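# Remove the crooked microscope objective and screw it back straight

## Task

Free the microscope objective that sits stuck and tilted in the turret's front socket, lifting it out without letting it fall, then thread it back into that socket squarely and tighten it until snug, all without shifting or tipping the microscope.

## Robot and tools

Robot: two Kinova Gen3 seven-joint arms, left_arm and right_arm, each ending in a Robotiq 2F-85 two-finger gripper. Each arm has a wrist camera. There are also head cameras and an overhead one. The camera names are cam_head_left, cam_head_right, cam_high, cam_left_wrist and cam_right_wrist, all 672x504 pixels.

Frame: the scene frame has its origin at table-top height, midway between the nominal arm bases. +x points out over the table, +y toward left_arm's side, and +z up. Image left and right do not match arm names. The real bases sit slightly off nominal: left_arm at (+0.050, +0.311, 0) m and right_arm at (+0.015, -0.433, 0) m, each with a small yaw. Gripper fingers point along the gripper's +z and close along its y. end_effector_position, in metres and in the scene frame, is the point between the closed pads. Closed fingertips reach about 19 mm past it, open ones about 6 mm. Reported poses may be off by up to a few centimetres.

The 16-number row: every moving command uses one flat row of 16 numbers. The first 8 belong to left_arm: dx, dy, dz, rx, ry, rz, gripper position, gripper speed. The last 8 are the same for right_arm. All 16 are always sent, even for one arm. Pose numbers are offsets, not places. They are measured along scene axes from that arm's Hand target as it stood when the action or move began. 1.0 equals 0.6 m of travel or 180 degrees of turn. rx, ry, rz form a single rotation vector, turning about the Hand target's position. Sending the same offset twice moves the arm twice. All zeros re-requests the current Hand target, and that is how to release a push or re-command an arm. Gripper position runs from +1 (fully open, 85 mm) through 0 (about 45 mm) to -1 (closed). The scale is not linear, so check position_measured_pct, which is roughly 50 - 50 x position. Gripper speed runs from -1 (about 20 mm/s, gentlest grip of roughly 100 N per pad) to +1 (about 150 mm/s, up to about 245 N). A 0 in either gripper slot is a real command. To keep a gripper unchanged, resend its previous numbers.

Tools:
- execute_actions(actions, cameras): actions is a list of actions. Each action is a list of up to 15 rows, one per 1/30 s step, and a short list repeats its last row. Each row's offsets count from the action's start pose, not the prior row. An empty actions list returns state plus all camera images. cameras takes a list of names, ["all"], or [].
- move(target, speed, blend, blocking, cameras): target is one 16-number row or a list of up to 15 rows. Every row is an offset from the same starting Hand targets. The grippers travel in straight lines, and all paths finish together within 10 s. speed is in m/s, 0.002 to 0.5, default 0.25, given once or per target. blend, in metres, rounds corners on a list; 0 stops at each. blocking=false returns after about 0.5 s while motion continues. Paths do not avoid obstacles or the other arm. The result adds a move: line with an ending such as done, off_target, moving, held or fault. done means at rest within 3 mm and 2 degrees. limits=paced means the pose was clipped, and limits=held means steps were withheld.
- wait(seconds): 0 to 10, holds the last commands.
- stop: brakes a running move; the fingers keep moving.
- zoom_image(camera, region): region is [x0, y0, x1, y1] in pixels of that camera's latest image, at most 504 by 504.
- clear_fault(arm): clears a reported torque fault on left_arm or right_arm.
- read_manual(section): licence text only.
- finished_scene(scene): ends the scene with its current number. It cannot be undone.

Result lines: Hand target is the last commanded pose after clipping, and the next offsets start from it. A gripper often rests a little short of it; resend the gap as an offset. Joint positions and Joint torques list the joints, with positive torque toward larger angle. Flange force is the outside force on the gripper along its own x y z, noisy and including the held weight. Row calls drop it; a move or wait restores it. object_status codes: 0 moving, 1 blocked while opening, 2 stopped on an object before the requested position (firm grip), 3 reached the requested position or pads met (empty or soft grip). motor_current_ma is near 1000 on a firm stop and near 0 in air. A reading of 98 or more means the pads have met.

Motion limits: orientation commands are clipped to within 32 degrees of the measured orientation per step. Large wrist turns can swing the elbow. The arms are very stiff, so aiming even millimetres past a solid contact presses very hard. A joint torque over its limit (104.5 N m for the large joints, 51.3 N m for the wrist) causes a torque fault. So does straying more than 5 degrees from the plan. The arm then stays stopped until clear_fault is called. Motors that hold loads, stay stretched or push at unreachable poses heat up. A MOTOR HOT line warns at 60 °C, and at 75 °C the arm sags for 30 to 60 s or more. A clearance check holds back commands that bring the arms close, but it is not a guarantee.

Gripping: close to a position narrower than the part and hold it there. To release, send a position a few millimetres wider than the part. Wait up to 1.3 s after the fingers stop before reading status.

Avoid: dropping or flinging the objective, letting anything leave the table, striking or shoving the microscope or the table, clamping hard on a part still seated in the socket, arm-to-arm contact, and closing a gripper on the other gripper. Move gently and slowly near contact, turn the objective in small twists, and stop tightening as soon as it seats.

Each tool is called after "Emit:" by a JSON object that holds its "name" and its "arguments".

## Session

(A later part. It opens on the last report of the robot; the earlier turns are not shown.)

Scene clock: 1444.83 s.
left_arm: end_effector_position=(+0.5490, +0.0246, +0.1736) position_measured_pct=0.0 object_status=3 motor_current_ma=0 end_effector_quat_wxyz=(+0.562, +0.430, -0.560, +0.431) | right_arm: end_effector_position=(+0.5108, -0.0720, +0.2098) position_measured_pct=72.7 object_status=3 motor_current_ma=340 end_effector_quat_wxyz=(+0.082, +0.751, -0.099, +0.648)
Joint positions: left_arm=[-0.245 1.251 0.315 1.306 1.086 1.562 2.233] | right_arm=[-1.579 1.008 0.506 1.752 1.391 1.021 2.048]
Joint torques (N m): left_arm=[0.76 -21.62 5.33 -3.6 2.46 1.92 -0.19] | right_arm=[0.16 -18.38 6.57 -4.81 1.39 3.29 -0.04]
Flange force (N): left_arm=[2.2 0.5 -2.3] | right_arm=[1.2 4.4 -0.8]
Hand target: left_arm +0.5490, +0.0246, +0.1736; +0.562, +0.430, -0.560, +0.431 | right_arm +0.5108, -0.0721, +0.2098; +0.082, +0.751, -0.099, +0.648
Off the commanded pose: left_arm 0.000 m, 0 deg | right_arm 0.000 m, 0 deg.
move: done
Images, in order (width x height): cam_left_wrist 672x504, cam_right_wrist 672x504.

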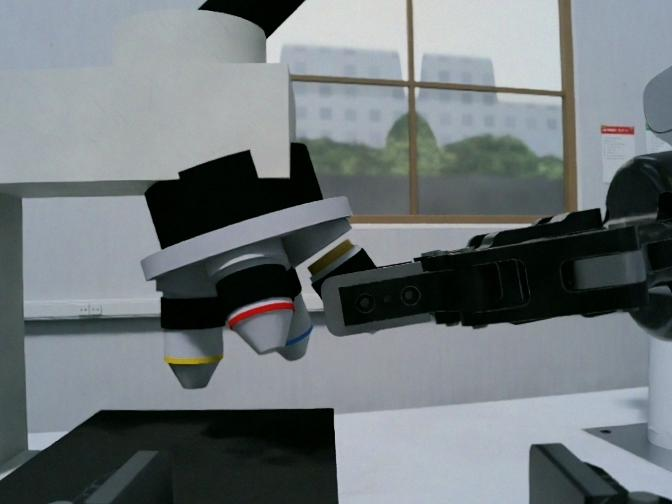

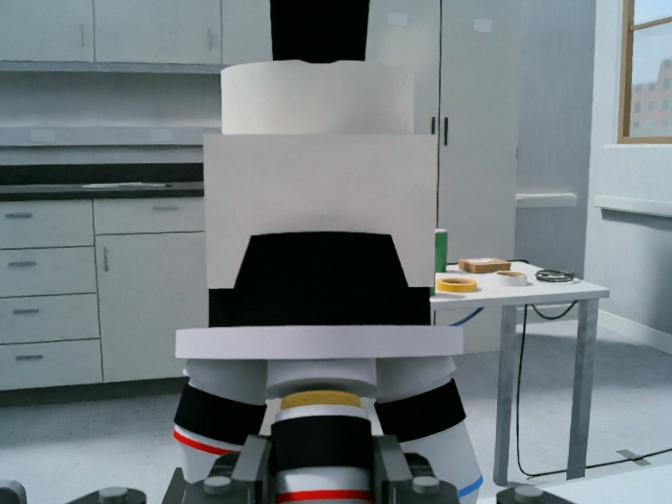

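Emit:
{"name": "move", "arguments": {"target": [[0.0493,0.184,0,0,0,0,1,1, 0,0,0,0,0,0,-0.46,-1],[0.0493,0.184,0,0,0,0,1,1, 0.00175,0.00643,-0.0028,-0.13768,0.03435,-0.2058,-0.46,-1]], "speed": [0.25,0.3], "blend": 0.001, "cameras": ["cam_right_wrist","cam_left_wrist"]}}

Emit:
{"name": "zoom_image", "arguments": {"camera": "cam_right_wrist", "region": [256, 366, 320, 430]}}

Emit:
{"name": "zoom_image", "arguments": {"camera": "cam_right_wrist", "region": [324, 366, 388, 430]}}

Emit:
{"name": "zoom_image", "arguments": {"camera": "cam_left_wrist", "region": [300, 225, 360, 285]}}

Scene clock: 1471.27 s.
left_arm: end_effector_position=(+0.5786, +0.1350, +0.1736) position_measured_pct=0.0 object_status=3 motor_current_ma=0 end_effector_quat_wxyz=(+0.562, +0.430, -0.560, +0.431) | right_arm: end_effector_position=(+0.5118, -0.0682, +0.2082) position_measured_pct=72.7 object_status=3 motor_current_ma=340 end_effector_quat_wxyz=(+0.443, +0.679, -0.187, +0.554)
Joint positions: left_arm=[-0.378 1.31 0.272 1.099 0.994 1.765 2.331] | right_arm=[-1.326 1.435 0.462 0.677 0.914 1.855 3.062]
Joint torques (N m): left_arm=[0.83 -22.86 4.7 -4.28 2.58 1.7 -0.21] | right_arm=[0.13 -25.16 5.34 -6.54 2.86 1.97 -0.06]
Flange force (N): left_arm=[2.0 1.3 -1.8] | right_arm=[-2.7 10.3 5.9]
Hand target: left_arm +0.5786, +0.1350, +0.1736; +0.562, +0.430, -0.560, +0.431 | right_arm +0.5118, -0.0682, +0.2082; +0.443, +0.679, -0.187, +0.554
Off the commanded pose: left_arm 0.000 m, 0 deg | right_arm 0.000 m, 0 deg.
move: done
Images, in order (width x height): cam_left_wrist 672x504, cam_right_wrist 672x504.

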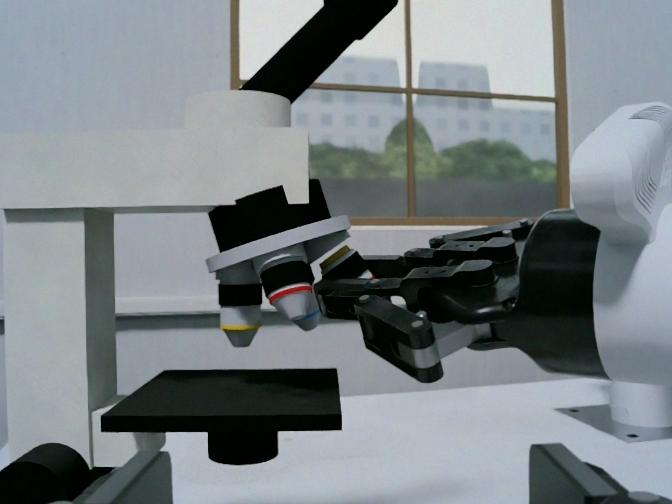

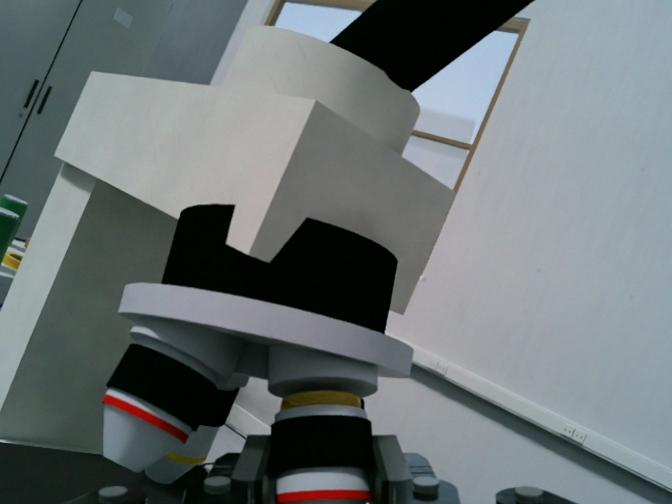

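Scaled by 7.875.

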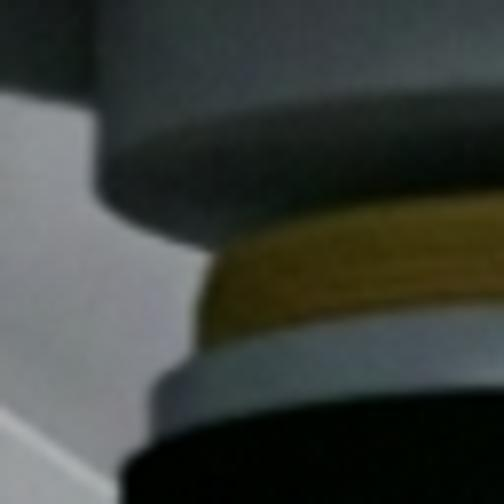

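Scaled by 7.875.

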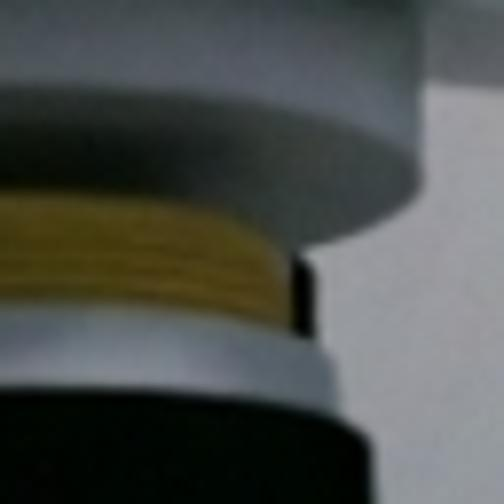

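Scaled by 8.400.

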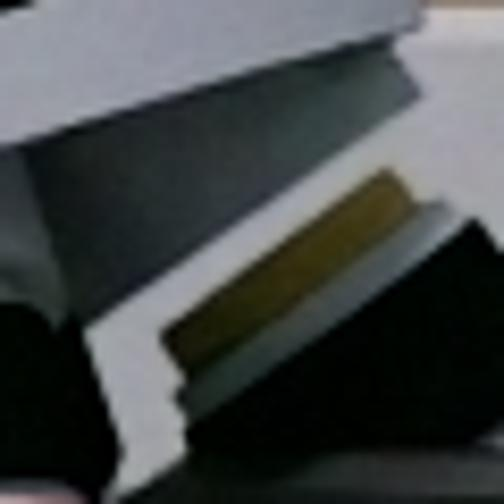

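Emit:
{"name": "move", "arguments": {"target": [0,0,0,0,0,0,1,1, 0.0013,0.0005,0.00165,0.00477,-0.00754,-0.00433,-0.46,-1], "speed": 0.05, "cameras": ["cam_right_wrist","cam_left_wrist"]}}

Emit:
{"name": "zoom_image", "arguments": {"camera": "cam_right_wrist", "region": [256, 366, 320, 430]}}

Emit:
{"name": "zoom_image", "arguments": {"camera": "cam_right_wrist", "region": [324, 366, 388, 430]}}

Emit:
{"name": "zoom_image", "arguments": {"camera": "cam_left_wrist", "region": [300, 225, 360, 285]}}

Scene clock: 1552.90 s.
left_arm: end_effector_position=(+0.5786, +0.1350, +0.1736) position_measured_pct=0.0 object_status=3 motor_current_ma=0 end_effector_quat_wxyz=(+0.562, +0.430, -0.560, +0.431) | right_arm: end_effector_position=(+0.5126, -0.0679, +0.2092) position_measured_pct=72.7 object_status=3 motor_current_ma=340 end_effector_quat_wxyz=(+0.440, +0.675, -0.201, +0.558)
Joint positions: left_arm=[-0.378 1.31 0.272 1.099 0.994 1.765 2.331] | right_arm=[-1.317 1.449 0.468 0.639 0.911 1.876 3.054]
Joint torques (N m): left_arm=[0.65 -22.79 4.75 -4.3 2.62 1.75 -0.2] | right_arm=[0.14 -25.33 5.22 -6.68 2.88 1.9 -0.08]
Flange force (N): left_arm=[2.1 1.4 -1.5] | right_arm=[-2.7 11.5 6.6]
Hand target: left_arm +0.5786, +0.1350, +0.1736; +0.562, +0.430, -0.560, +0.431 | right_arm +0.5126, -0.0679, +0.2092; +0.440, +0.675, -0.201, +0.558
Off the commanded pose: left_arm 0.000 m, 0 deg | right_arm 0.000 m, 0 deg.
move: done
Images, in order (width x height): cam_left_wrist 672x504, cam_right_wrist 672x504.

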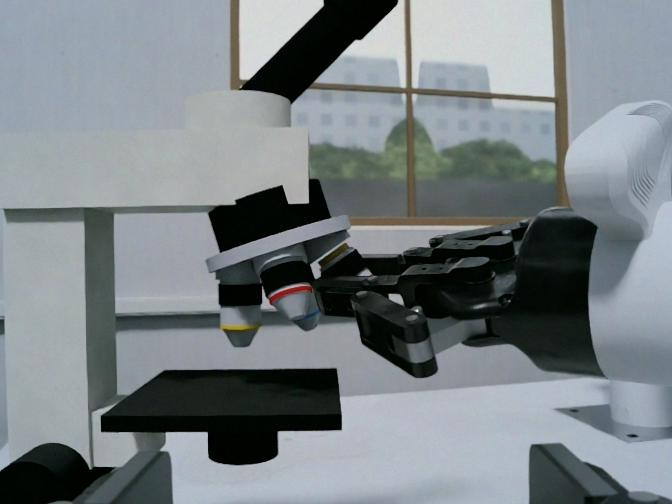

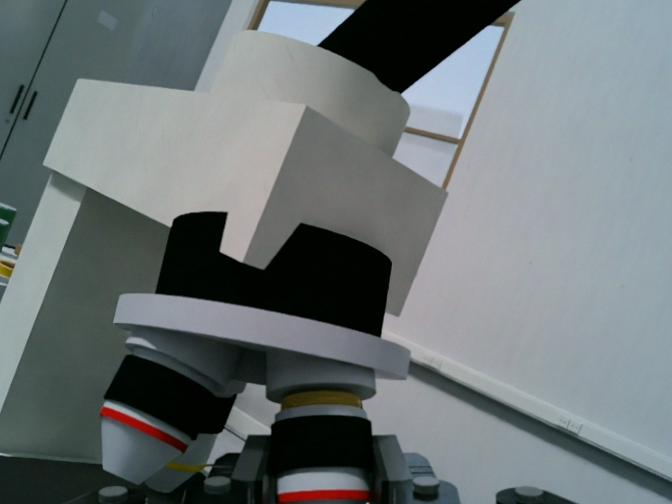

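Scaled by 7.875.

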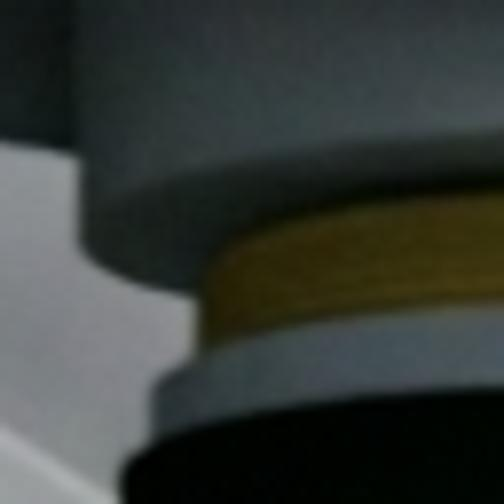

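Scaled by 7.875.

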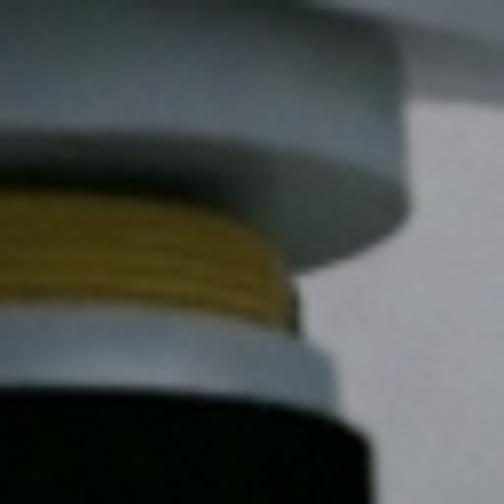

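Scaled by 8.400.

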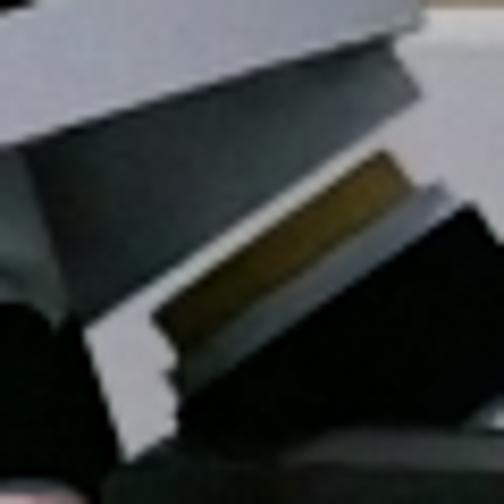

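Emit:
{"name": "move", "arguments": {"target": [0,0,0,0,0,0,1,1, 0.00142,-0.00038,0.00222,0,0,0,-0.46,-1], "speed": 0.03}}

Emit:
{"name": "move", "arguments": {"target": [0,0,0,0,0,0,1,1, 0.00027,-0.00007,0.00042,0,0,0,-0.46,-1], "speed": 0.02}}

Scene clock: 1587.63 s.
left_arm: end_effector_position=(+0.5786, +0.1350, +0.1736) position_measured_pct=0.0 object_status=3 motor_current_ma=0 end_effector_quat_wxyz=(+0.562, +0.430, -0.560, +0.431) | right_arm: end_effector_position=(+0.5135, -0.0681, +0.2105) position_measured_pct=72.7 object_status=3 motor_current_ma=340 end_effector_quat_wxyz=(+0.440, +0.675, -0.201, +0.558)
Joint positions: left_arm=[-0.378 1.31 0.272 1.099 0.994 1.765 2.331] | right_arm=[-1.316 1.447 0.469 0.639 0.912 1.875 3.057]
Joint torques (N m): left_arm=[0.75 -22.77 4.72 -4.31 2.62 1.73 -0.28] | right_arm=[0.16 -25.26 5.23 -6.67 2.84 1.9 -0.06]
Flange force (N): left_arm=[2.3 1.4 -1.7] | right_arm=[-2.7 11.6 6.6]
Hand target: left_arm +0.5786, +0.1350, +0.1736; +0.562, +0.430, -0.560, +0.431 | right_arm +0.5135, -0.0681, +0.2105; +0.440, +0.675, -0.201, +0.558
Off the commanded pose: left_arm 0.000 m, 0 deg | right_arm 0.000 m, 0 deg.
move: done

Scene clock: 1588.33 s.
left_arm: end_effector_position=(+0.5786, +0.1350, +0.1736) position_measured_pct=0.0 object_status=3 motor_current_ma=0 end_effector_quat_wxyz=(+0.562, +0.430, -0.560, +0.431) | right_arm: end_effector_position=(+0.5136, -0.0682, +0.2107) position_measured_pct=72.7 object_status=3 motor_current_ma=340 end_effector_quat_wxyz=(+0.440, +0.675, -0.201, +0.558)
Joint positions: left_arm=[-0.378 1.31 0.272 1.099 0.994 1.765 2.331] | right_arm=[-1.315 1.447 0.469 0.639 0.912 1.875 3.057]
Joint torques (N m): left_arm=[0.75 -22.74 4.73 -4.22 2.61 1.74 -0.25] | right_arm=[0.3 -26.44 6.13 -7.15 3.63 1.79 -0.06]
Flange force (N): left_arm=[2.2 1.1 -1.8] | right_arm=[-5.3 12.3 6.5]
Hand target: left_arm +0.5786, +0.1350, +0.1736; +0.562, +0.430, -0.560, +0.431 | right_arm +0.5136, -0.0682, +0.2107; +0.440, +0.675, -0.201, +0.558
Off the commanded pose: left_arm 0.000 m, 0 deg | right_arm 0.000 m, 0 deg.
move: done

Emit:
{"name": "move", "arguments": {"target": [0,0,0,0,0,0,1,1, -0.00083,-0.00338,0.00159,0.06811,-0.01827,0.10657,-0.46,-1], "speed": 0.2}}

Scene clock: 1596.63 s.
left_arm: end_effector_position=(+0.5786, +0.1350, +0.1736) position_measured_pct=0.0 object_status=3 motor_current_ma=0 end_effector_quat_wxyz=(+0.562, +0.430, -0.560, +0.431) | right_arm: end_effector_position=(+0.5131, -0.0702, +0.2116) position_measured_pct=72.7 object_status=3 motor_current_ma=340 end_effector_quat_wxyz=(+0.261, +0.725, -0.156, +0.617)
Joint positions: left_arm=[-0.378 1.31 0.271 1.099 0.994 1.765 2.331] | right_arm=[-1.476 1.162 0.453 1.288 1.024 1.385 2.584]
Joint torques (N m): left_arm=[0.77 -22.78 4.77 -4.21 2.6 1.72 -0.22] | right_arm=[0.37 -22.88 7.56 -6.97 3.49 2.48 -0.02]
Flange force (N): left_arm=[2.1 1.0 -1.9] | right_arm=[-3.0 9.2 0.5]
Hand target: left_arm +0.5786, +0.1350, +0.1736; +0.562, +0.430, -0.560, +0.431 | right_arm +0.5131, -0.0702, +0.2117; +0.261, +0.725, -0.156, +0.617
Off the commanded pose: left_arm 0.000 m, 0 deg | right_arm 0.000 m, 0 deg.
move: done

Emit:
{"name": "move", "arguments": {"target": [0,0,0,0,0,0,1,1, -0.00063,-0.00356,0.00063,0.06514,-0.01748,0.10193,-0.46,-1], "speed": 0.2}}

Scene clock: 1605.23 s.
left_arm: end_effector_position=(+0.5786, +0.1350, +0.1736) position_measured_pct=0.0 object_status=3 motor_current_ma=0 end_effector_quat_wxyz=(+0.562, +0.430, -0.560, +0.431) | right_arm: end_effector_position=(+0.5128, -0.0723, +0.2121) position_measured_pct=72.7 object_status=3 motor_current_ma=340 end_effector_quat_wxyz=(+0.080, +0.747, -0.108, +0.652)
Joint positions: left_arm=[-0.378 1.31 0.271 1.099 0.994 1.765 2.331] | right_arm=[-1.592 1.021 0.534 1.741 1.369 1.009 2.043]
Joint torques (N m): left_arm=[0.79 -22.8 4.77 -4.3 2.58 1.71 -0.22] | right_arm=[0.16 -18.37 6.83 -4.77 1.45 3.22 -0.03]
Flange force (N): left_arm=[2.2 1.4 -1.7] | right_arm=[1.3 4.3 -0.9]
Hand target: left_arm +0.5786, +0.1350, +0.1736; +0.562, +0.430, -0.560, +0.431 | right_arm +0.5128, -0.0723, +0.2121; +0.080, +0.747, -0.108, +0.652
Off the commanded pose: left_arm 0.000 m, 0 deg | right_arm 0.000 m, 0 deg.
move: done

Emit:
{"name": "move", "arguments": {"target": [0,0,0,0,0,0,1,1, 0.00036,-0.0001,0.00056,0,0,0,-0.46,-1], "speed": 0.02}}

Scene clock: 1608.83 s.
left_arm: end_effector_position=(+0.5786, +0.1350, +0.1736) position_measured_pct=0.0 object_status=3 motor_current_ma=0 end_effector_quat_wxyz=(+0.562, +0.430, -0.560, +0.431) | right_arm: end_effector_position=(+0.5130, -0.0724, +0.2124) position_measured_pct=72.7 object_status=3 motor_current_ma=340 end_effector_quat_wxyz=(+0.080, +0.747, -0.108, +0.652)
Joint positions: left_arm=[-0.378 1.31 0.271 1.099 0.994 1.765 2.331] | right_arm=[-1.592 1.021 0.535 1.741 1.369 1.009 2.044]
Joint torques (N m): left_arm=[0.7 -22.8 4.79 -4.27 2.63 1.69 -0.19] | right_arm=[0.01 -18.65 7 -4.9 1.5 3.38 -0.03]
Flange force (N): left_arm=[2.0 1.3 -1.7] | right_arm=[0.6 4.4 -0.5]
Hand target: left_arm +0.5786, +0.1350, +0.1736; +0.562, +0.430, -0.560, +0.431 | right_arm +0.5130, -0.0724, +0.2124; +0.080, +0.747, -0.108, +0.652
Off the commanded pose: left_arm 0.000 m, 0 deg | right_arm 0.000 m, 0 deg.
move: done

Emit:
{"name": "move", "arguments": {"target": [0,0,0,0,0,0,1,1, 0.00022,-0.00006,0.00035,0,0,0,-0.46,-1], "speed": 0.02, "cameras": ["cam_right_wrist","cam_left_wrist"]}}

Emit:
{"name": "zoom_image", "arguments": {"camera": "cam_right_wrist", "region": [256, 366, 320, 430]}}

Emit:
{"name": "zoom_image", "arguments": {"camera": "cam_right_wrist", "region": [324, 366, 388, 430]}}

Emit:
{"name": "zoom_image", "arguments": {"camera": "cam_left_wrist", "region": [300, 225, 360, 285]}}

Scene clock: 1615.70 s.
left_arm: end_effector_position=(+0.5786, +0.1350, +0.1736) position_measured_pct=0.0 object_status=3 motor_current_ma=0 end_effector_quat_wxyz=(+0.562, +0.430, -0.560, +0.431) | right_arm: end_effector_position=(+0.5131, -0.0724, +0.2126) position_measured_pct=72.7 object_status=3 motor_current_ma=340 end_effector_quat_wxyz=(+0.080, +0.747, -0.108, +0.652)
Joint positions: left_arm=[-0.378 1.31 0.271 1.099 0.994 1.765 2.331] | right_arm=[-1.592 1.02 0.535 1.741 1.369 1.009 2.044]
Joint torques (N m): left_arm=[0.73 -22.69 4.69 -4.26 2.64 1.73 -0.19] | right_arm=[0.23 -19.49 8.02 -5.32 1.86 4.03 -0.04]
Flange force (N): left_arm=[2.3 1.4 -1.6] | right_arm=[-1.6 4.7 -0.8]
Hand target: left_arm +0.5786, +0.1350, +0.1736; +0.562, +0.430, -0.560, +0.431 | right_arm +0.5131, -0.0724, +0.2126; +0.080, +0.747, -0.108, +0.652
Off the commanded pose: left_arm 0.000 m, 0 deg | right_arm 0.000 m, 0 deg.
move: done
Images, in order (width x height): cam_left_wrist 672x504, cam_right_wrist 672x504.

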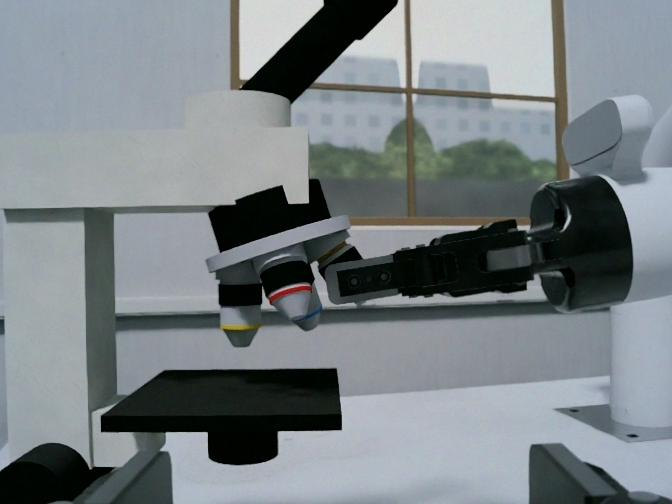

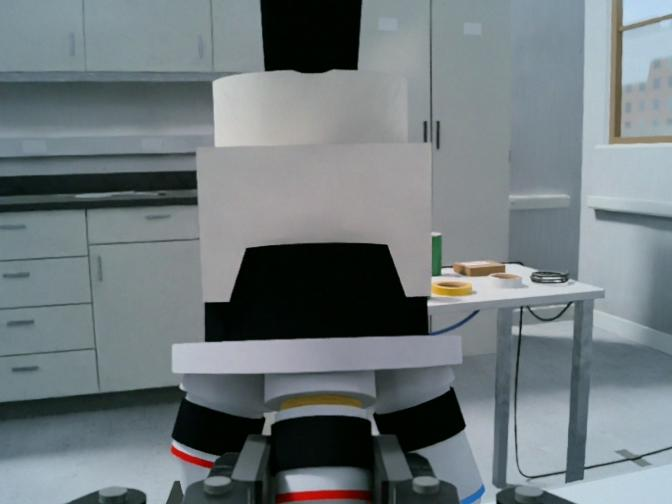

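Scaled by 7.875.

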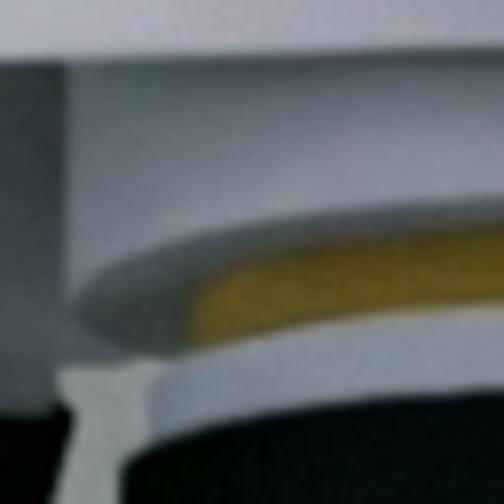

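Scaled by 7.875.

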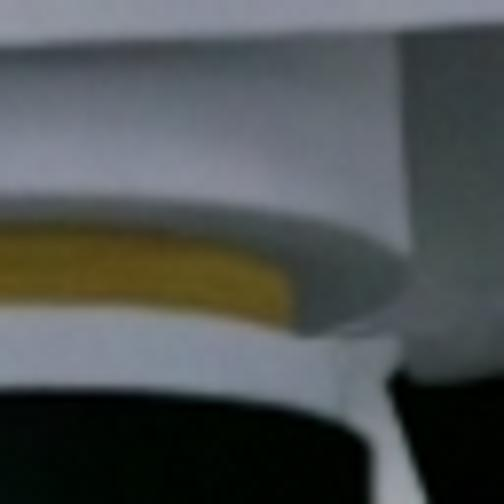

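Scaled by 8.400.

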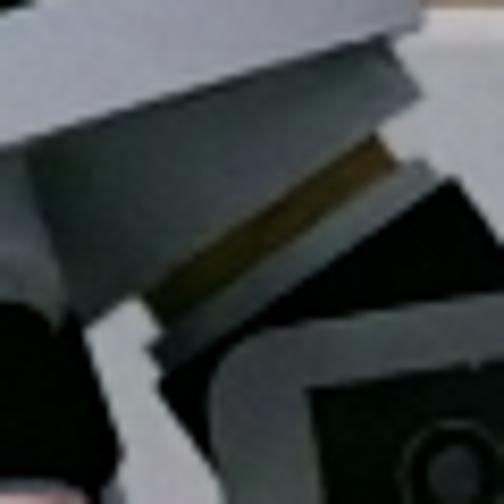

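Emit:
{"name": "move", "arguments": {"target": [0,0,0,0,0,0,1,1, -0.00013,-0.00345,-0.00023,0.07403,-0.01986,0.11583,-0.46,-1], "speed": 0.2}}

Scene clock: 1639.00 s.
left_arm: end_effector_position=(+0.5786, +0.1350, +0.1736) position_measured_pct=0.0 object_status=3 motor_current_ma=0 end_effector_quat_wxyz=(+0.562, +0.430, -0.560, +0.431) | right_arm: end_effector_position=(+0.5130, -0.0744, +0.2125) position_measured_pct=72.7 object_status=3 motor_current_ma=340 end_effector_quat_wxyz=(-0.129, +0.737, -0.048, +0.661)
Joint positions: left_arm=[-0.378 1.31 0.271 1.099 0.994 1.765 2.331] | right_arm=[-1.555 0.99 0.561 2.129 2.14 1.034 1.147]
Joint torques (N m): left_arm=[0.78 -22.79 4.78 -4.32 2.66 1.72 -0.21] | right_arm=[2.34 -18.08 9.66 -3.08 -1.3 5.14 -0.05]
Flange force (N): left_arm=[2.2 1.7 -1.7] | right_arm=[-3.4 -1.4 -3.8]
Hand target: left_arm +0.5786, +0.1350, +0.1736; +0.562, +0.430, -0.560, +0.431 | right_arm +0.5130, -0.0745, +0.2125; -0.129, +0.737, -0.048, +0.661
Off the commanded pose: left_arm 0.000 m, 0 deg | right_arm 0.000 m, 0 deg.
move: done

Emit:
{"name": "move", "arguments": {"target": [0,0,0,0,0,0,1,1, 0.00001,-0.00183,-0.00156,0.06811,-0.01827,0.10657,-0.46,-1], "speed": 0.2}}

Scene clock: 1648.90 s.
left_arm: end_effector_position=(+0.5786, +0.1350, +0.1736) position_measured_pct=0.0 object_status=3 motor_current_ma=0 end_effector_quat_wxyz=(+0.562, +0.430, -0.560, +0.431) | right_arm: end_effector_position=(+0.5130, -0.0756, +0.2115) position_measured_pct=72.7 object_status=3 motor_current_ma=340 end_effector_quat_wxyz=(-0.316, +0.698, +0.009, +0.642)
Joint positions: left_arm=[-0.378 1.31 0.271 1.099 0.994 1.765 2.331] | right_arm=[-1.311 1.108 0.527 2.306 2.669 1.556 0.618]
Joint torques (N m): left_arm=[0.75 -22.83 4.77 -4.19 2.59 1.75 -0.2] | right_arm=[2.34 -19.03 7.99 -1.66 -3.09 4.23 -0.02]
Flange force (N): left_arm=[1.9 0.9 -1.9] | right_arm=[-3.8 -4.0 -1.2]
Hand target: left_arm +0.5786, +0.1350, +0.1736; +0.562, +0.430, -0.560, +0.431 | right_arm +0.5130, -0.0756, +0.2115; -0.316, +0.698, +0.009, +0.642
Off the commanded pose: left_arm 0.000 m, 0 deg | right_arm 0.000 m, 0 deg.
move: done

Emit:
{"name": "move", "arguments": {"target": [0,0,0,0,0,0,1,1, 0.00038,-0.0005,-0.0021,0.06514,-0.01748,0.10193,-0.46,-1], "speed": 0.2, "cameras": ["cam_right_wrist","cam_left_wrist"]}}

Emit:
{"name": "zoom_image", "arguments": {"camera": "cam_right_wrist", "region": [256, 366, 320, 430]}}

Emit:
{"name": "zoom_image", "arguments": {"camera": "cam_right_wrist", "region": [324, 366, 388, 430]}}

Emit:
{"name": "zoom_image", "arguments": {"camera": "cam_left_wrist", "region": [300, 225, 360, 285]}}

Scene clock: 1661.10 s.
left_arm: end_effector_position=(+0.5786, +0.1350, +0.1736) position_measured_pct=0.0 object_status=3 motor_current_ma=0 end_effector_quat_wxyz=(+0.562, +0.430, -0.560, +0.431) | right_arm: end_effector_position=(+0.5133, -0.0759, +0.2103) position_measured_pct=72.7 object_status=3 motor_current_ma=340 end_effector_quat_wxyz=(-0.484, +0.634, +0.063, +0.600)
Joint positions: left_arm=[-0.378 1.31 0.271 1.099 0.994 1.765 2.331] | right_arm=[-1.066 1.306 0.587 2.235 2.98 2.049 0.367]
Joint torques (N m): left_arm=[0.75 -22.79 4.72 -4.29 2.62 1.74 -0.17] | right_arm=[0.31 -20.66 5.95 -1.51 -2.34 4.34 -0.01]
Flange force (N): left_arm=[2.1 1.5 -1.6] | right_arm=[-3.1 -0.6 0.6]
Hand target: left_arm +0.5786, +0.1350, +0.1736; +0.562, +0.430, -0.560, +0.431 | right_arm +0.5133, -0.0759, +0.2103; -0.484, +0.634, +0.063, +0.600
Off the commanded pose: left_arm 0.000 m, 0 deg | right_arm 0.000 m, 0 deg.
move: done
Images, in order (width x height): cam_left_wrist 672x504, cam_right_wrist 672x504.

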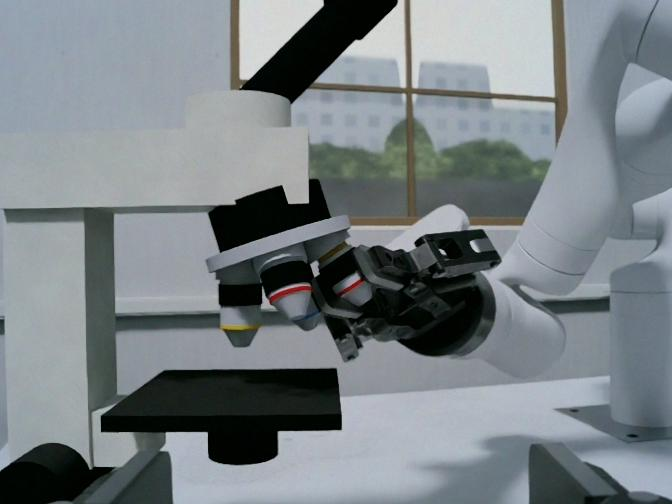

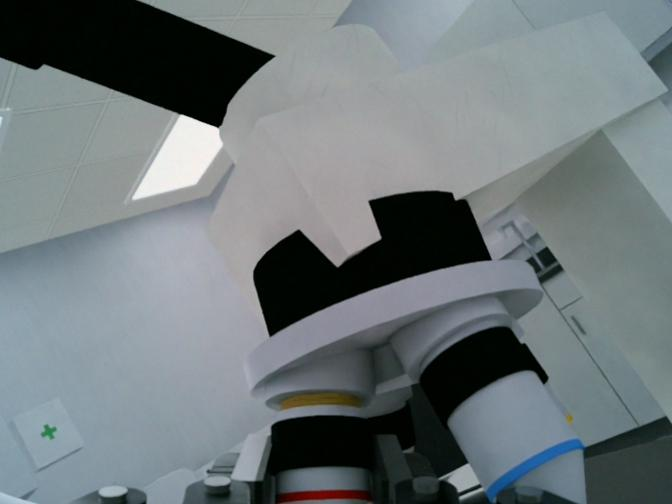

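Scaled by 7.875.

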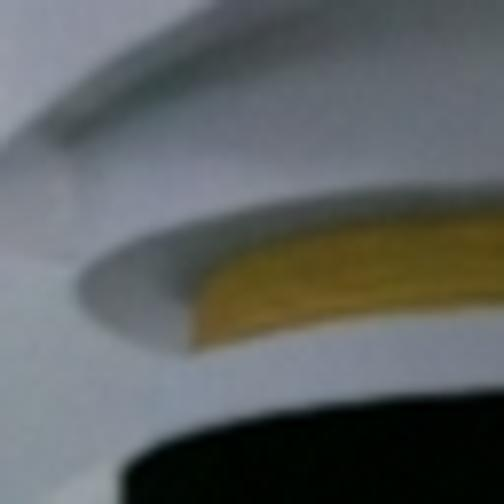

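Scaled by 7.875.

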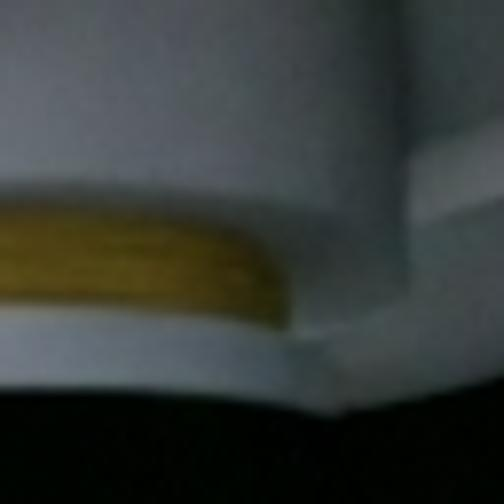

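Scaled by 8.400.

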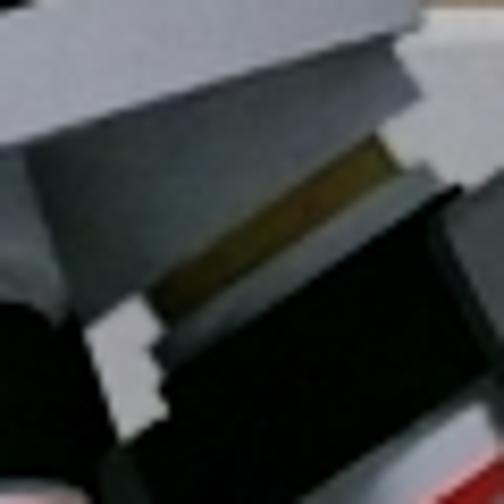

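Emit:
{"name": "move", "arguments": {"target": [0,0,0,0,0,0,1,1, -0.00053,0.00014,-0.00083,0,0,0,-0.46,-1], "speed": 0.03}}

Emit:
{"name": "move", "arguments": {"target": [0,0,0,0,0,0,1,1, -0.00027,0.00007,-0.00042,0,0,0,-0.46,-1], "speed": 0.03}}

Scene clock: 1676.73 s.
left_arm: end_effector_position=(+0.5786, +0.1350, +0.1736) position_measured_pct=0.0 object_status=3 motor_current_ma=0 end_effector_quat_wxyz=(+0.562, +0.430, -0.560, +0.431) | right_arm: end_effector_position=(+0.5129, -0.0758, +0.2098) position_measured_pct=72.7 object_status=3 motor_current_ma=340 end_effector_quat_wxyz=(-0.484, +0.634, +0.063, +0.600)
Joint positions: left_arm=[-0.378 1.31 0.271 1.099 0.994 1.765 2.331] | right_arm=[-1.066 1.308 0.586 2.235 2.979 2.05 0.368]
Joint torques (N m): left_arm=[0.78 -22.75 4.68 -4.28 2.61 1.74 -0.19] | right_arm=[0.21 -17.89 4.77 -0.66 -1.51 3.08 0]
Flange force (N): left_arm=[2.2 1.5 -1.6] | right_arm=[1.2 -2.9 1.4]
Hand target: left_arm +0.5786, +0.1350, +0.1736; +0.562, +0.430, -0.560, +0.431 | right_arm +0.5129, -0.0758, +0.2098; -0.484, +0.634, +0.063, +0.600
Off the commanded pose: left_arm 0.000 m, 0 deg | right_arm 0.000 m, 0 deg.
move: done

Scene clock: 1677.43 s.
left_arm: end_effector_position=(+0.5786, +0.1350, +0.1736) position_measured_pct=0.0 object_status=3 motor_current_ma=0 end_effector_quat_wxyz=(+0.562, +0.430, -0.560, +0.431) | right_arm: end_effector_position=(+0.5128, -0.0758, +0.2095) position_measured_pct=72.7 object_status=3 motor_current_ma=340 end_effector_quat_wxyz=(-0.484, +0.634, +0.063, +0.600)
Joint positions: left_arm=[-0.378 1.31 0.271 1.099 0.994 1.765 2.331] | right_arm=[-1.066 1.308 0.585 2.236 2.978 2.051 0.368]
Joint torques (N m): left_arm=[0.79 -22.76 4.72 -4.31 2.63 1.7 -0.22] | right_arm=[0.08 -17.83 4.75 -0.67 -1.46 3.05 -0.01]
Flange force (N): left_arm=[2.2 1.5 -1.7] | right_arm=[1.3 -2.8 1.2]
Hand target: left_arm +0.5786, +0.1350, +0.1736; +0.562, +0.430, -0.560, +0.431 | right_arm +0.5128, -0.0758, +0.2095; -0.484, +0.634, +0.063, +0.600
Off the commanded pose: left_arm 0.000 m, 0 deg | right_arm 0.000 m, 0 deg.
move: done

Emit:
{"name": "move", "arguments": {"target": [[0,0,0,0,0,0,1,1, -0.00133,0.00036,-0.00209,0,0,0,-0.46,-1],[-0.0493,-0.184,0,0,0,0,1,1, -0.00147,0.00612,0.00223,-0.20728,0.05561,-0.32433,-0.46,-1]], "speed": [0.05,0.3], "blend": 0.0003, "cameras": ["cam_right_wrist","cam_left_wrist"]}}

Emit:
{"name": "zoom_image", "arguments": {"camera": "cam_right_wrist", "region": [256, 366, 320, 430]}}

Emit:
{"name": "zoom_image", "arguments": {"camera": "cam_right_wrist", "region": [324, 366, 388, 430]}}

Emit:
{"name": "zoom_image", "arguments": {"camera": "cam_left_wrist", "region": [290, 220, 360, 290]}}

Scene clock: 1713.13 s.
left_arm: end_effector_position=(+0.5490, +0.0246, +0.1736) position_measured_pct=0.0 object_status=3 motor_current_ma=0 end_effector_quat_wxyz=(+0.562, +0.430, -0.560, +0.431) | right_arm: end_effector_position=(+0.5119, -0.0721, +0.2109) position_measured_pct=72.7 object_status=3 motor_current_ma=340 end_effector_quat_wxyz=(+0.080, +0.747, -0.108, +0.652)
Joint positions: left_arm=[-0.246 1.251 0.316 1.306 1.085 1.561 2.234] | right_arm=[-1.627 1.043 0.592 1.743 1.336 0.965 2.05]
Joint torques (N m): left_arm=[0.76 -21.68 5.35 -3.66 2.46 1.9 -0.19] | right_arm=[0.12 -18.22 7.22 -4.47 1.36 3.28 -0.02]
Flange force (N): left_arm=[2.2 0.7 -2.3] | right_arm=[1.2 4.1 -0.5]
Hand target: left_arm +0.5490, +0.0246, +0.1736; +0.562, +0.430, -0.560, +0.431 | right_arm +0.5119, -0.0721, +0.2109; +0.080, +0.747, -0.108, +0.652
Off the commanded pose: left_arm 0.000 m, 0 deg | right_arm 0.000 m, 0 deg.
move: done
Images, in order (width x height): cam_left_wrist 672x504, cam_right_wrist 672x504.

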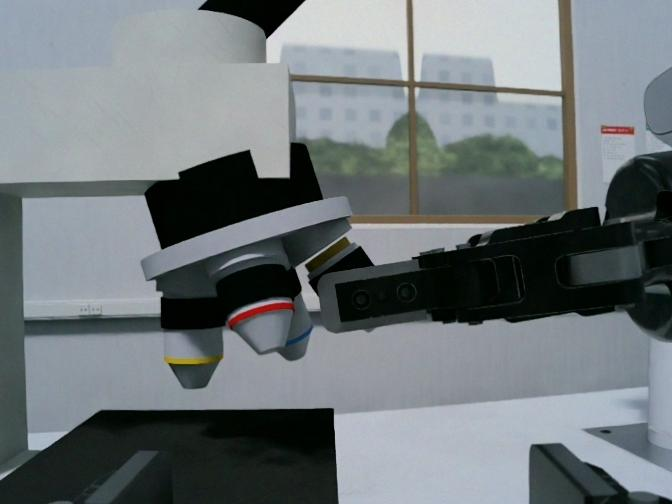

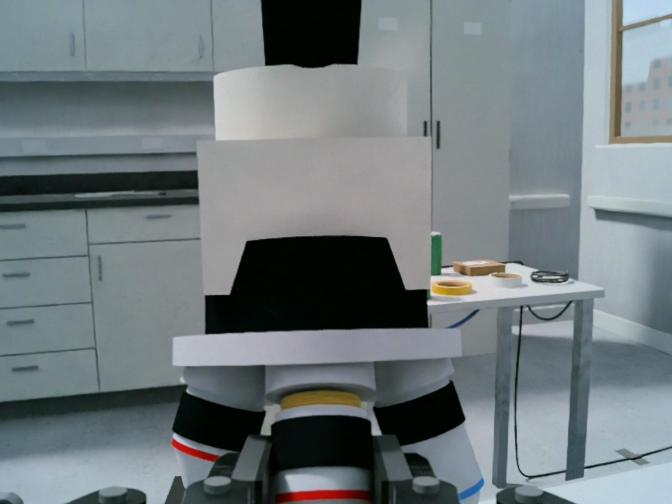

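Scaled by 7.875.

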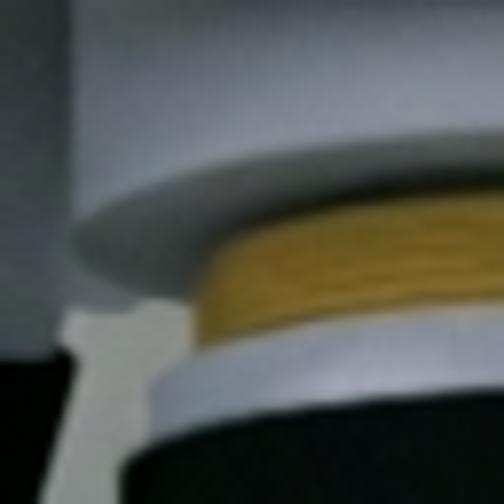

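Scaled by 7.875.

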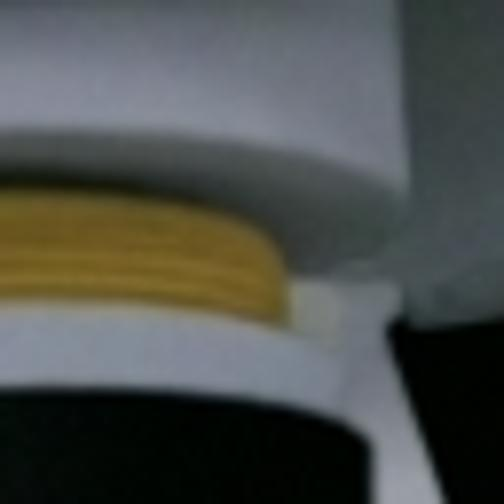

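Scaled by 7.200.

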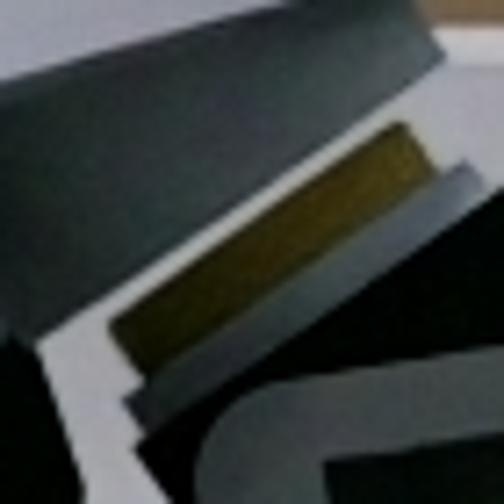

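Emit:
{"name": "move", "arguments": {"target": [0,0,0,0,0,0,1,1, 0.0013,-0.00009,0.00215,0,0,0,-0.46,-1], "speed": 0.03}}

Emit:
{"name": "move", "arguments": {"target": [0,0,0,0,0,0,1,1, 0.00036,-0.0001,0.00056,0,0,0,-0.46,-1], "speed": 0.02}}

Emit:
{"name": "move", "arguments": {"target": [0,0,0,0,0,0,1,1, 0.00018,-0.00005,0.00028,0,0,0,-0.46,-1], "speed": 0.02}}

Scene clock: 1725.03 s.
left_arm: end_effector_position=(+0.5490, +0.0246, +0.1736) position_measured_pct=0.0 object_status=3 motor_current_ma=0 end_effector_quat_wxyz=(+0.562, +0.430, -0.560, +0.431) | right_arm: end_effector_position=(+0.5127, -0.0722, +0.2122) position_measured_pct=72.7 object_status=3 motor_current_ma=340 end_effector_quat_wxyz=(+0.080, +0.747, -0.108, +0.652)
Joint positions: left_arm=[-0.246 1.251 0.316 1.306 1.085 1.561 2.234] | right_arm=[-1.625 1.04 0.592 1.742 1.336 0.964 2.053]
Joint torques (N m): left_arm=[0.79 -21.73 5.32 -3.59 2.4 1.95 -0.21] | right_arm=[0.13 -18.25 7.2 -4.6 1.38 3.27 0]
Flange force (N): left_arm=[2.0 0.3 -2.3] | right_arm=[1.0 4.4 -0.6]
Hand target: left_arm +0.5490, +0.0246, +0.1736; +0.562, +0.430, -0.560, +0.431 | right_arm +0.5127, -0.0722, +0.2122; +0.080, +0.747, -0.108, +0.652
Off the commanded pose: left_arm 0.000 m, 0 deg | right_arm 0.000 m, 0 deg.
move: done

Scene clock: 1725.73 s.
left_arm: end_effector_position=(+0.5490, +0.0246, +0.1736) position_measured_pct=0.0 object_status=3 motor_current_ma=0 end_effector_quat_wxyz=(+0.562, +0.430, -0.560, +0.431) | right_arm: end_effector_position=(+0.5129, -0.0722, +0.2125) position_measured_pct=72.7 object_status=3 motor_current_ma=340 end_effector_quat_wxyz=(+0.080, +0.747, -0.108, +0.652)
Joint positions: left_arm=[-0.246 1.251 0.316 1.306 1.085 1.561 2.234] | right_arm=[-1.625 1.04 0.593 1.742 1.337 0.964 2.053]
Joint torques (N m): left_arm=[0.81 -21.61 5.34 -3.63 2.44 1.88 -0.22] | right_arm=[0.19 -19.65 9.01 -5.74 2.16 4.21 -0.02]
Flange force (N): left_arm=[2.3 0.6 -2.4] | right_arm=[-2.7 5.9 -1.3]
Hand target: left_arm +0.5490, +0.0246, +0.1736; +0.562, +0.430, -0.560, +0.431 | right_arm +0.5129, -0.0722, +0.2125; +0.080, +0.747, -0.108, +0.652
Off the commanded pose: left_arm 0.000 m, 0 deg | right_arm 0.000 m, 0 deg.
move: done

Scene clock: 1726.43 s.
left_arm: end_effector_position=(+0.5490, +0.0246, +0.1736) position_measured_pct=0.0 object_status=3 motor_current_ma=0 end_effector_quat_wxyz=(+0.562, +0.430, -0.560, +0.431) | right_arm: end_effector_position=(+0.5130, -0.0722, +0.2127) position_measured_pct=72.7 object_status=3 motor_current_ma=340 end_effector_quat_wxyz=(+0.080, +0.747, -0.108, +0.652)
Joint positions: left_arm=[-0.246 1.251 0.316 1.306 1.085 1.561 2.234] | right_arm=[-1.625 1.039 0.593 1.742 1.337 0.964 2.054]
Joint torques (N m): left_arm=[0.73 -21.59 5.34 -3.74 2.42 1.9 -0.18] | right_arm=[0.3 -20.39 9.95 -6.37 2.57 4.67 -0.04]
Flange force (N): left_arm=[2.4 1.2 -2.1] | right_arm=[-4.7 6.8 -1.9]
Hand target: left_arm +0.5490, +0.0246, +0.1736; +0.562, +0.430, -0.560, +0.431 | right_arm +0.5130, -0.0722, +0.2127; +0.080, +0.747, -0.108, +0.652
Off the commanded pose: left_arm 0.000 m, 0 deg | right_arm 0.000 m, 0 deg.
move: done

Emit:
{"name": "move", "arguments": {"target": [0,0,0,0,0,0,1,1, -0.00011,-0.00049,-0.00042,0,0,0,-0.46,-1], "speed": 0.02}}

Scene clock: 1736.83 s.
left_arm: end_effector_position=(+0.5490, +0.0246, +0.1736) position_measured_pct=0.0 object_status=3 motor_current_ma=0 end_effector_quat_wxyz=(+0.562, +0.430, -0.560, +0.431) | right_arm: end_effector_position=(+0.5130, -0.0725, +0.2125) position_measured_pct=72.7 object_status=3 motor_current_ma=340 end_effector_quat_wxyz=(+0.080, +0.747, -0.108, +0.652)
Joint positions: left_arm=[-0.246 1.251 0.316 1.306 1.085 1.561 2.234] | right_arm=[-1.625 1.039 0.593 1.743 1.338 0.963 2.052]
Joint torques (N m): left_arm=[0.74 -21.64 5.26 -3.63 2.47 1.88 -0.2] | right_arm=[0.61 -19.62 9.25 -5 1.78 4.48 -0.06]
Flange force (N): left_arm=[2.2 0.5 -2.3] | right_arm=[-2.9 4.1 -0.8]
Hand target: left_arm +0.5490, +0.0246, +0.1736; +0.562, +0.430, -0.560, +0.431 | right_arm +0.5129, -0.0725, +0.2124; +0.080, +0.747, -0.108, +0.652
Off the commanded pose: left_arm 0.000 m, 0 deg | right_arm 0.000 m, 0 deg.
move: done

Emit:
{"name": "execute_actions", "arguments": {"actions": [], "cameras": ["cam_right_wrist","cam_left_wrist"]}}

Emit:
{"name": "zoom_image", "arguments": {"camera": "cam_right_wrist", "region": [256, 366, 320, 430]}}

Emit:
{"name": "zoom_image", "arguments": {"camera": "cam_right_wrist", "region": [324, 366, 388, 430]}}

Emit:
{"name": "zoom_image", "arguments": {"camera": "cam_left_wrist", "region": [290, 220, 360, 290]}}

Scene clock: 1743.10 s.
left_arm: end_effector_position=(+0.5490, +0.0246, +0.1736) position_measured_pct=0.0 object_status=3 motor_current_ma=0 end_effector_quat_wxyz=(+0.562, +0.430, -0.560, +0.431) | right_arm: end_effector_position=(+0.5129, -0.0725, +0.2124) position_measured_pct=72.7 object_status=3 motor_current_ma=340 end_effector_quat_wxyz=(+0.080, +0.747, -0.108, +0.652)
Joint positions: left_arm=[-0.246 1.251 0.316 1.306 1.085 1.561 2.234] | right_arm=[-1.625 1.04 0.593 1.743 1.338 0.963 2.052]
Joint velocities: within noise
Joint torques (N m): left_arm=[0.76 -21.66 5.31 -3.64 2.45 1.93 -0.18] | right_arm=[0.86 -18.36 7.84 -4.44 1.41 3.48 -0.02]
Flange force (N): left_arm=[2.2 0.7 -2.2] | right_arm=[0.4 3.9 -1.9]
Hand target: left_arm +0.5490, +0.0246, +0.1736; +0.562, +0.430, -0.560, +0.431 | right_arm +0.5129, -0.0725, +0.2124; +0.080, +0.747, -0.108, +0.652
Tool commands: left_gripper/position=+1.0 left_gripper/speed=+1.0 right_gripper/position=-0.46 right_gripper/speed=-1.0
Off the commanded pose: left_arm 0.000 m, 0 deg | right_arm 0.000 m, 0 deg.
Images, in order (width x height): cam_left_wrist 672x504, cam_right_wrist 672x504.

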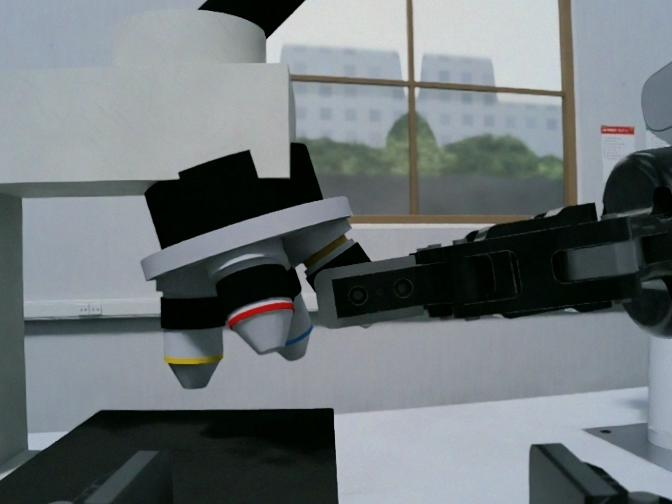

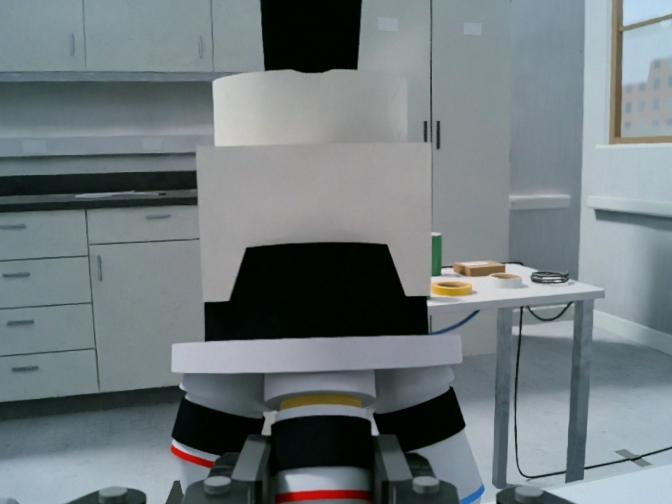

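Scaled by 7.875.

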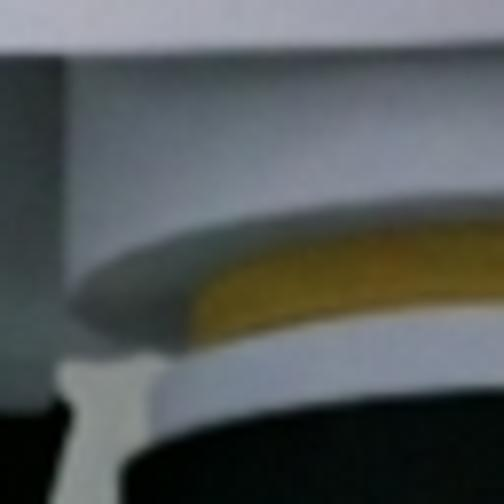

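Scaled by 7.875.

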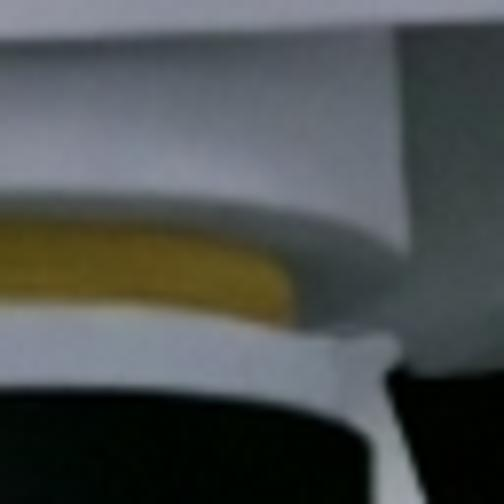

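Scaled by 7.200.

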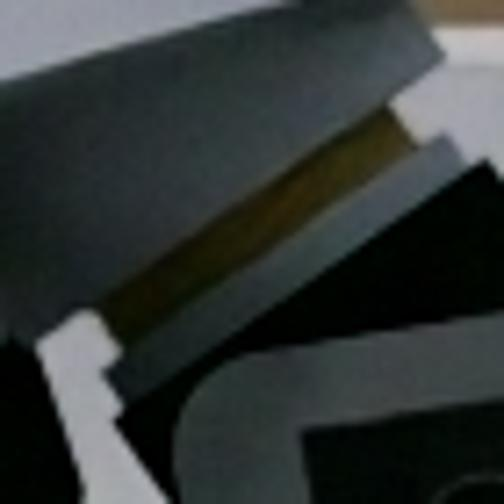

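Emit:
{"name": "move", "arguments": {"target": [0,0,0,0,0,0,1,1, -0.00006,-0.00176,0.00027,0.03553,-0.00953,0.0556,-0.46,-1], "speed": 0.2}}

Scene clock: 1754.53 s.
left_arm: end_effector_position=(+0.5490, +0.0246, +0.1736) position_measured_pct=0.0 object_status=3 motor_current_ma=0 end_effector_quat_wxyz=(+0.562, +0.430, -0.560, +0.431) | right_arm: end_effector_position=(+0.5129, -0.0736, +0.2126) position_measured_pct=72.7 object_status=3 motor_current_ma=340 end_effector_quat_wxyz=(-0.021, +0.747, -0.080, +0.660)
Joint positions: left_arm=[-0.246 1.251 0.316 1.306 1.085 1.561 2.234] | right_arm=[-1.66 1.022 0.651 1.949 1.701 0.857 1.601]
Joint torques (N m): left_arm=[0.83 -21.67 5.29 -3.66 2.44 1.91 -0.21] | right_arm=[0.65 -17.32 8.51 -3.88 0.49 4.32 -0.03]
Flange force (N): left_arm=[2.2 0.7 -2.3] | right_arm=[-0.2 2.2 -2.2]
Hand target: left_arm +0.5490, +0.0246, +0.1736; +0.562, +0.430, -0.560, +0.431 | right_arm +0.5129, -0.0736, +0.2126; -0.021, +0.747, -0.080, +0.660
Off the commanded pose: left_arm 0.000 m, 0 deg | right_arm 0.000 m, 0 deg.
move: done

Emit:
{"name": "move", "arguments": {"target": [0,0,0,0,0,0,1,1, 0.00004,-0.0016,-0.00014,0.03553,-0.00953,0.0556,-0.46,-1], "speed": 0.2}}

Scene clock: 1762.23 s.
left_arm: end_effector_position=(+0.5490, +0.0246, +0.1736) position_measured_pct=0.0 object_status=3 motor_current_ma=0 end_effector_quat_wxyz=(+0.562, +0.430, -0.560, +0.431) | right_arm: end_effector_position=(+0.5129, -0.0745, +0.2125) position_measured_pct=72.7 object_status=3 motor_current_ma=340 end_effector_quat_wxyz=(-0.121, +0.739, -0.051, +0.661)
Joint positions: left_arm=[-0.246 1.251 0.316 1.306 1.085 1.561 2.234] | right_arm=[-1.6 1.011 0.62 2.119 2.116 0.976 1.144]
Joint torques (N m): left_arm=[0.78 -21.67 5.37 -3.64 2.41 1.9 -0.16] | right_arm=[2.99 -17.61 10.31 -2.98 -1.29 5.05 -0.01]
Flange force (N): left_arm=[2.1 0.7 -2.3] | right_arm=[-3.2 -1.7 -5.7]
Hand target: left_arm +0.5490, +0.0246, +0.1736; +0.562, +0.430, -0.560, +0.431 | right_arm +0.5129, -0.0746, +0.2125; -0.121, +0.739, -0.051, +0.661
Off the commanded pose: left_arm 0.000 m, 0 deg | right_arm 0.000 m, 0 deg.
move: done


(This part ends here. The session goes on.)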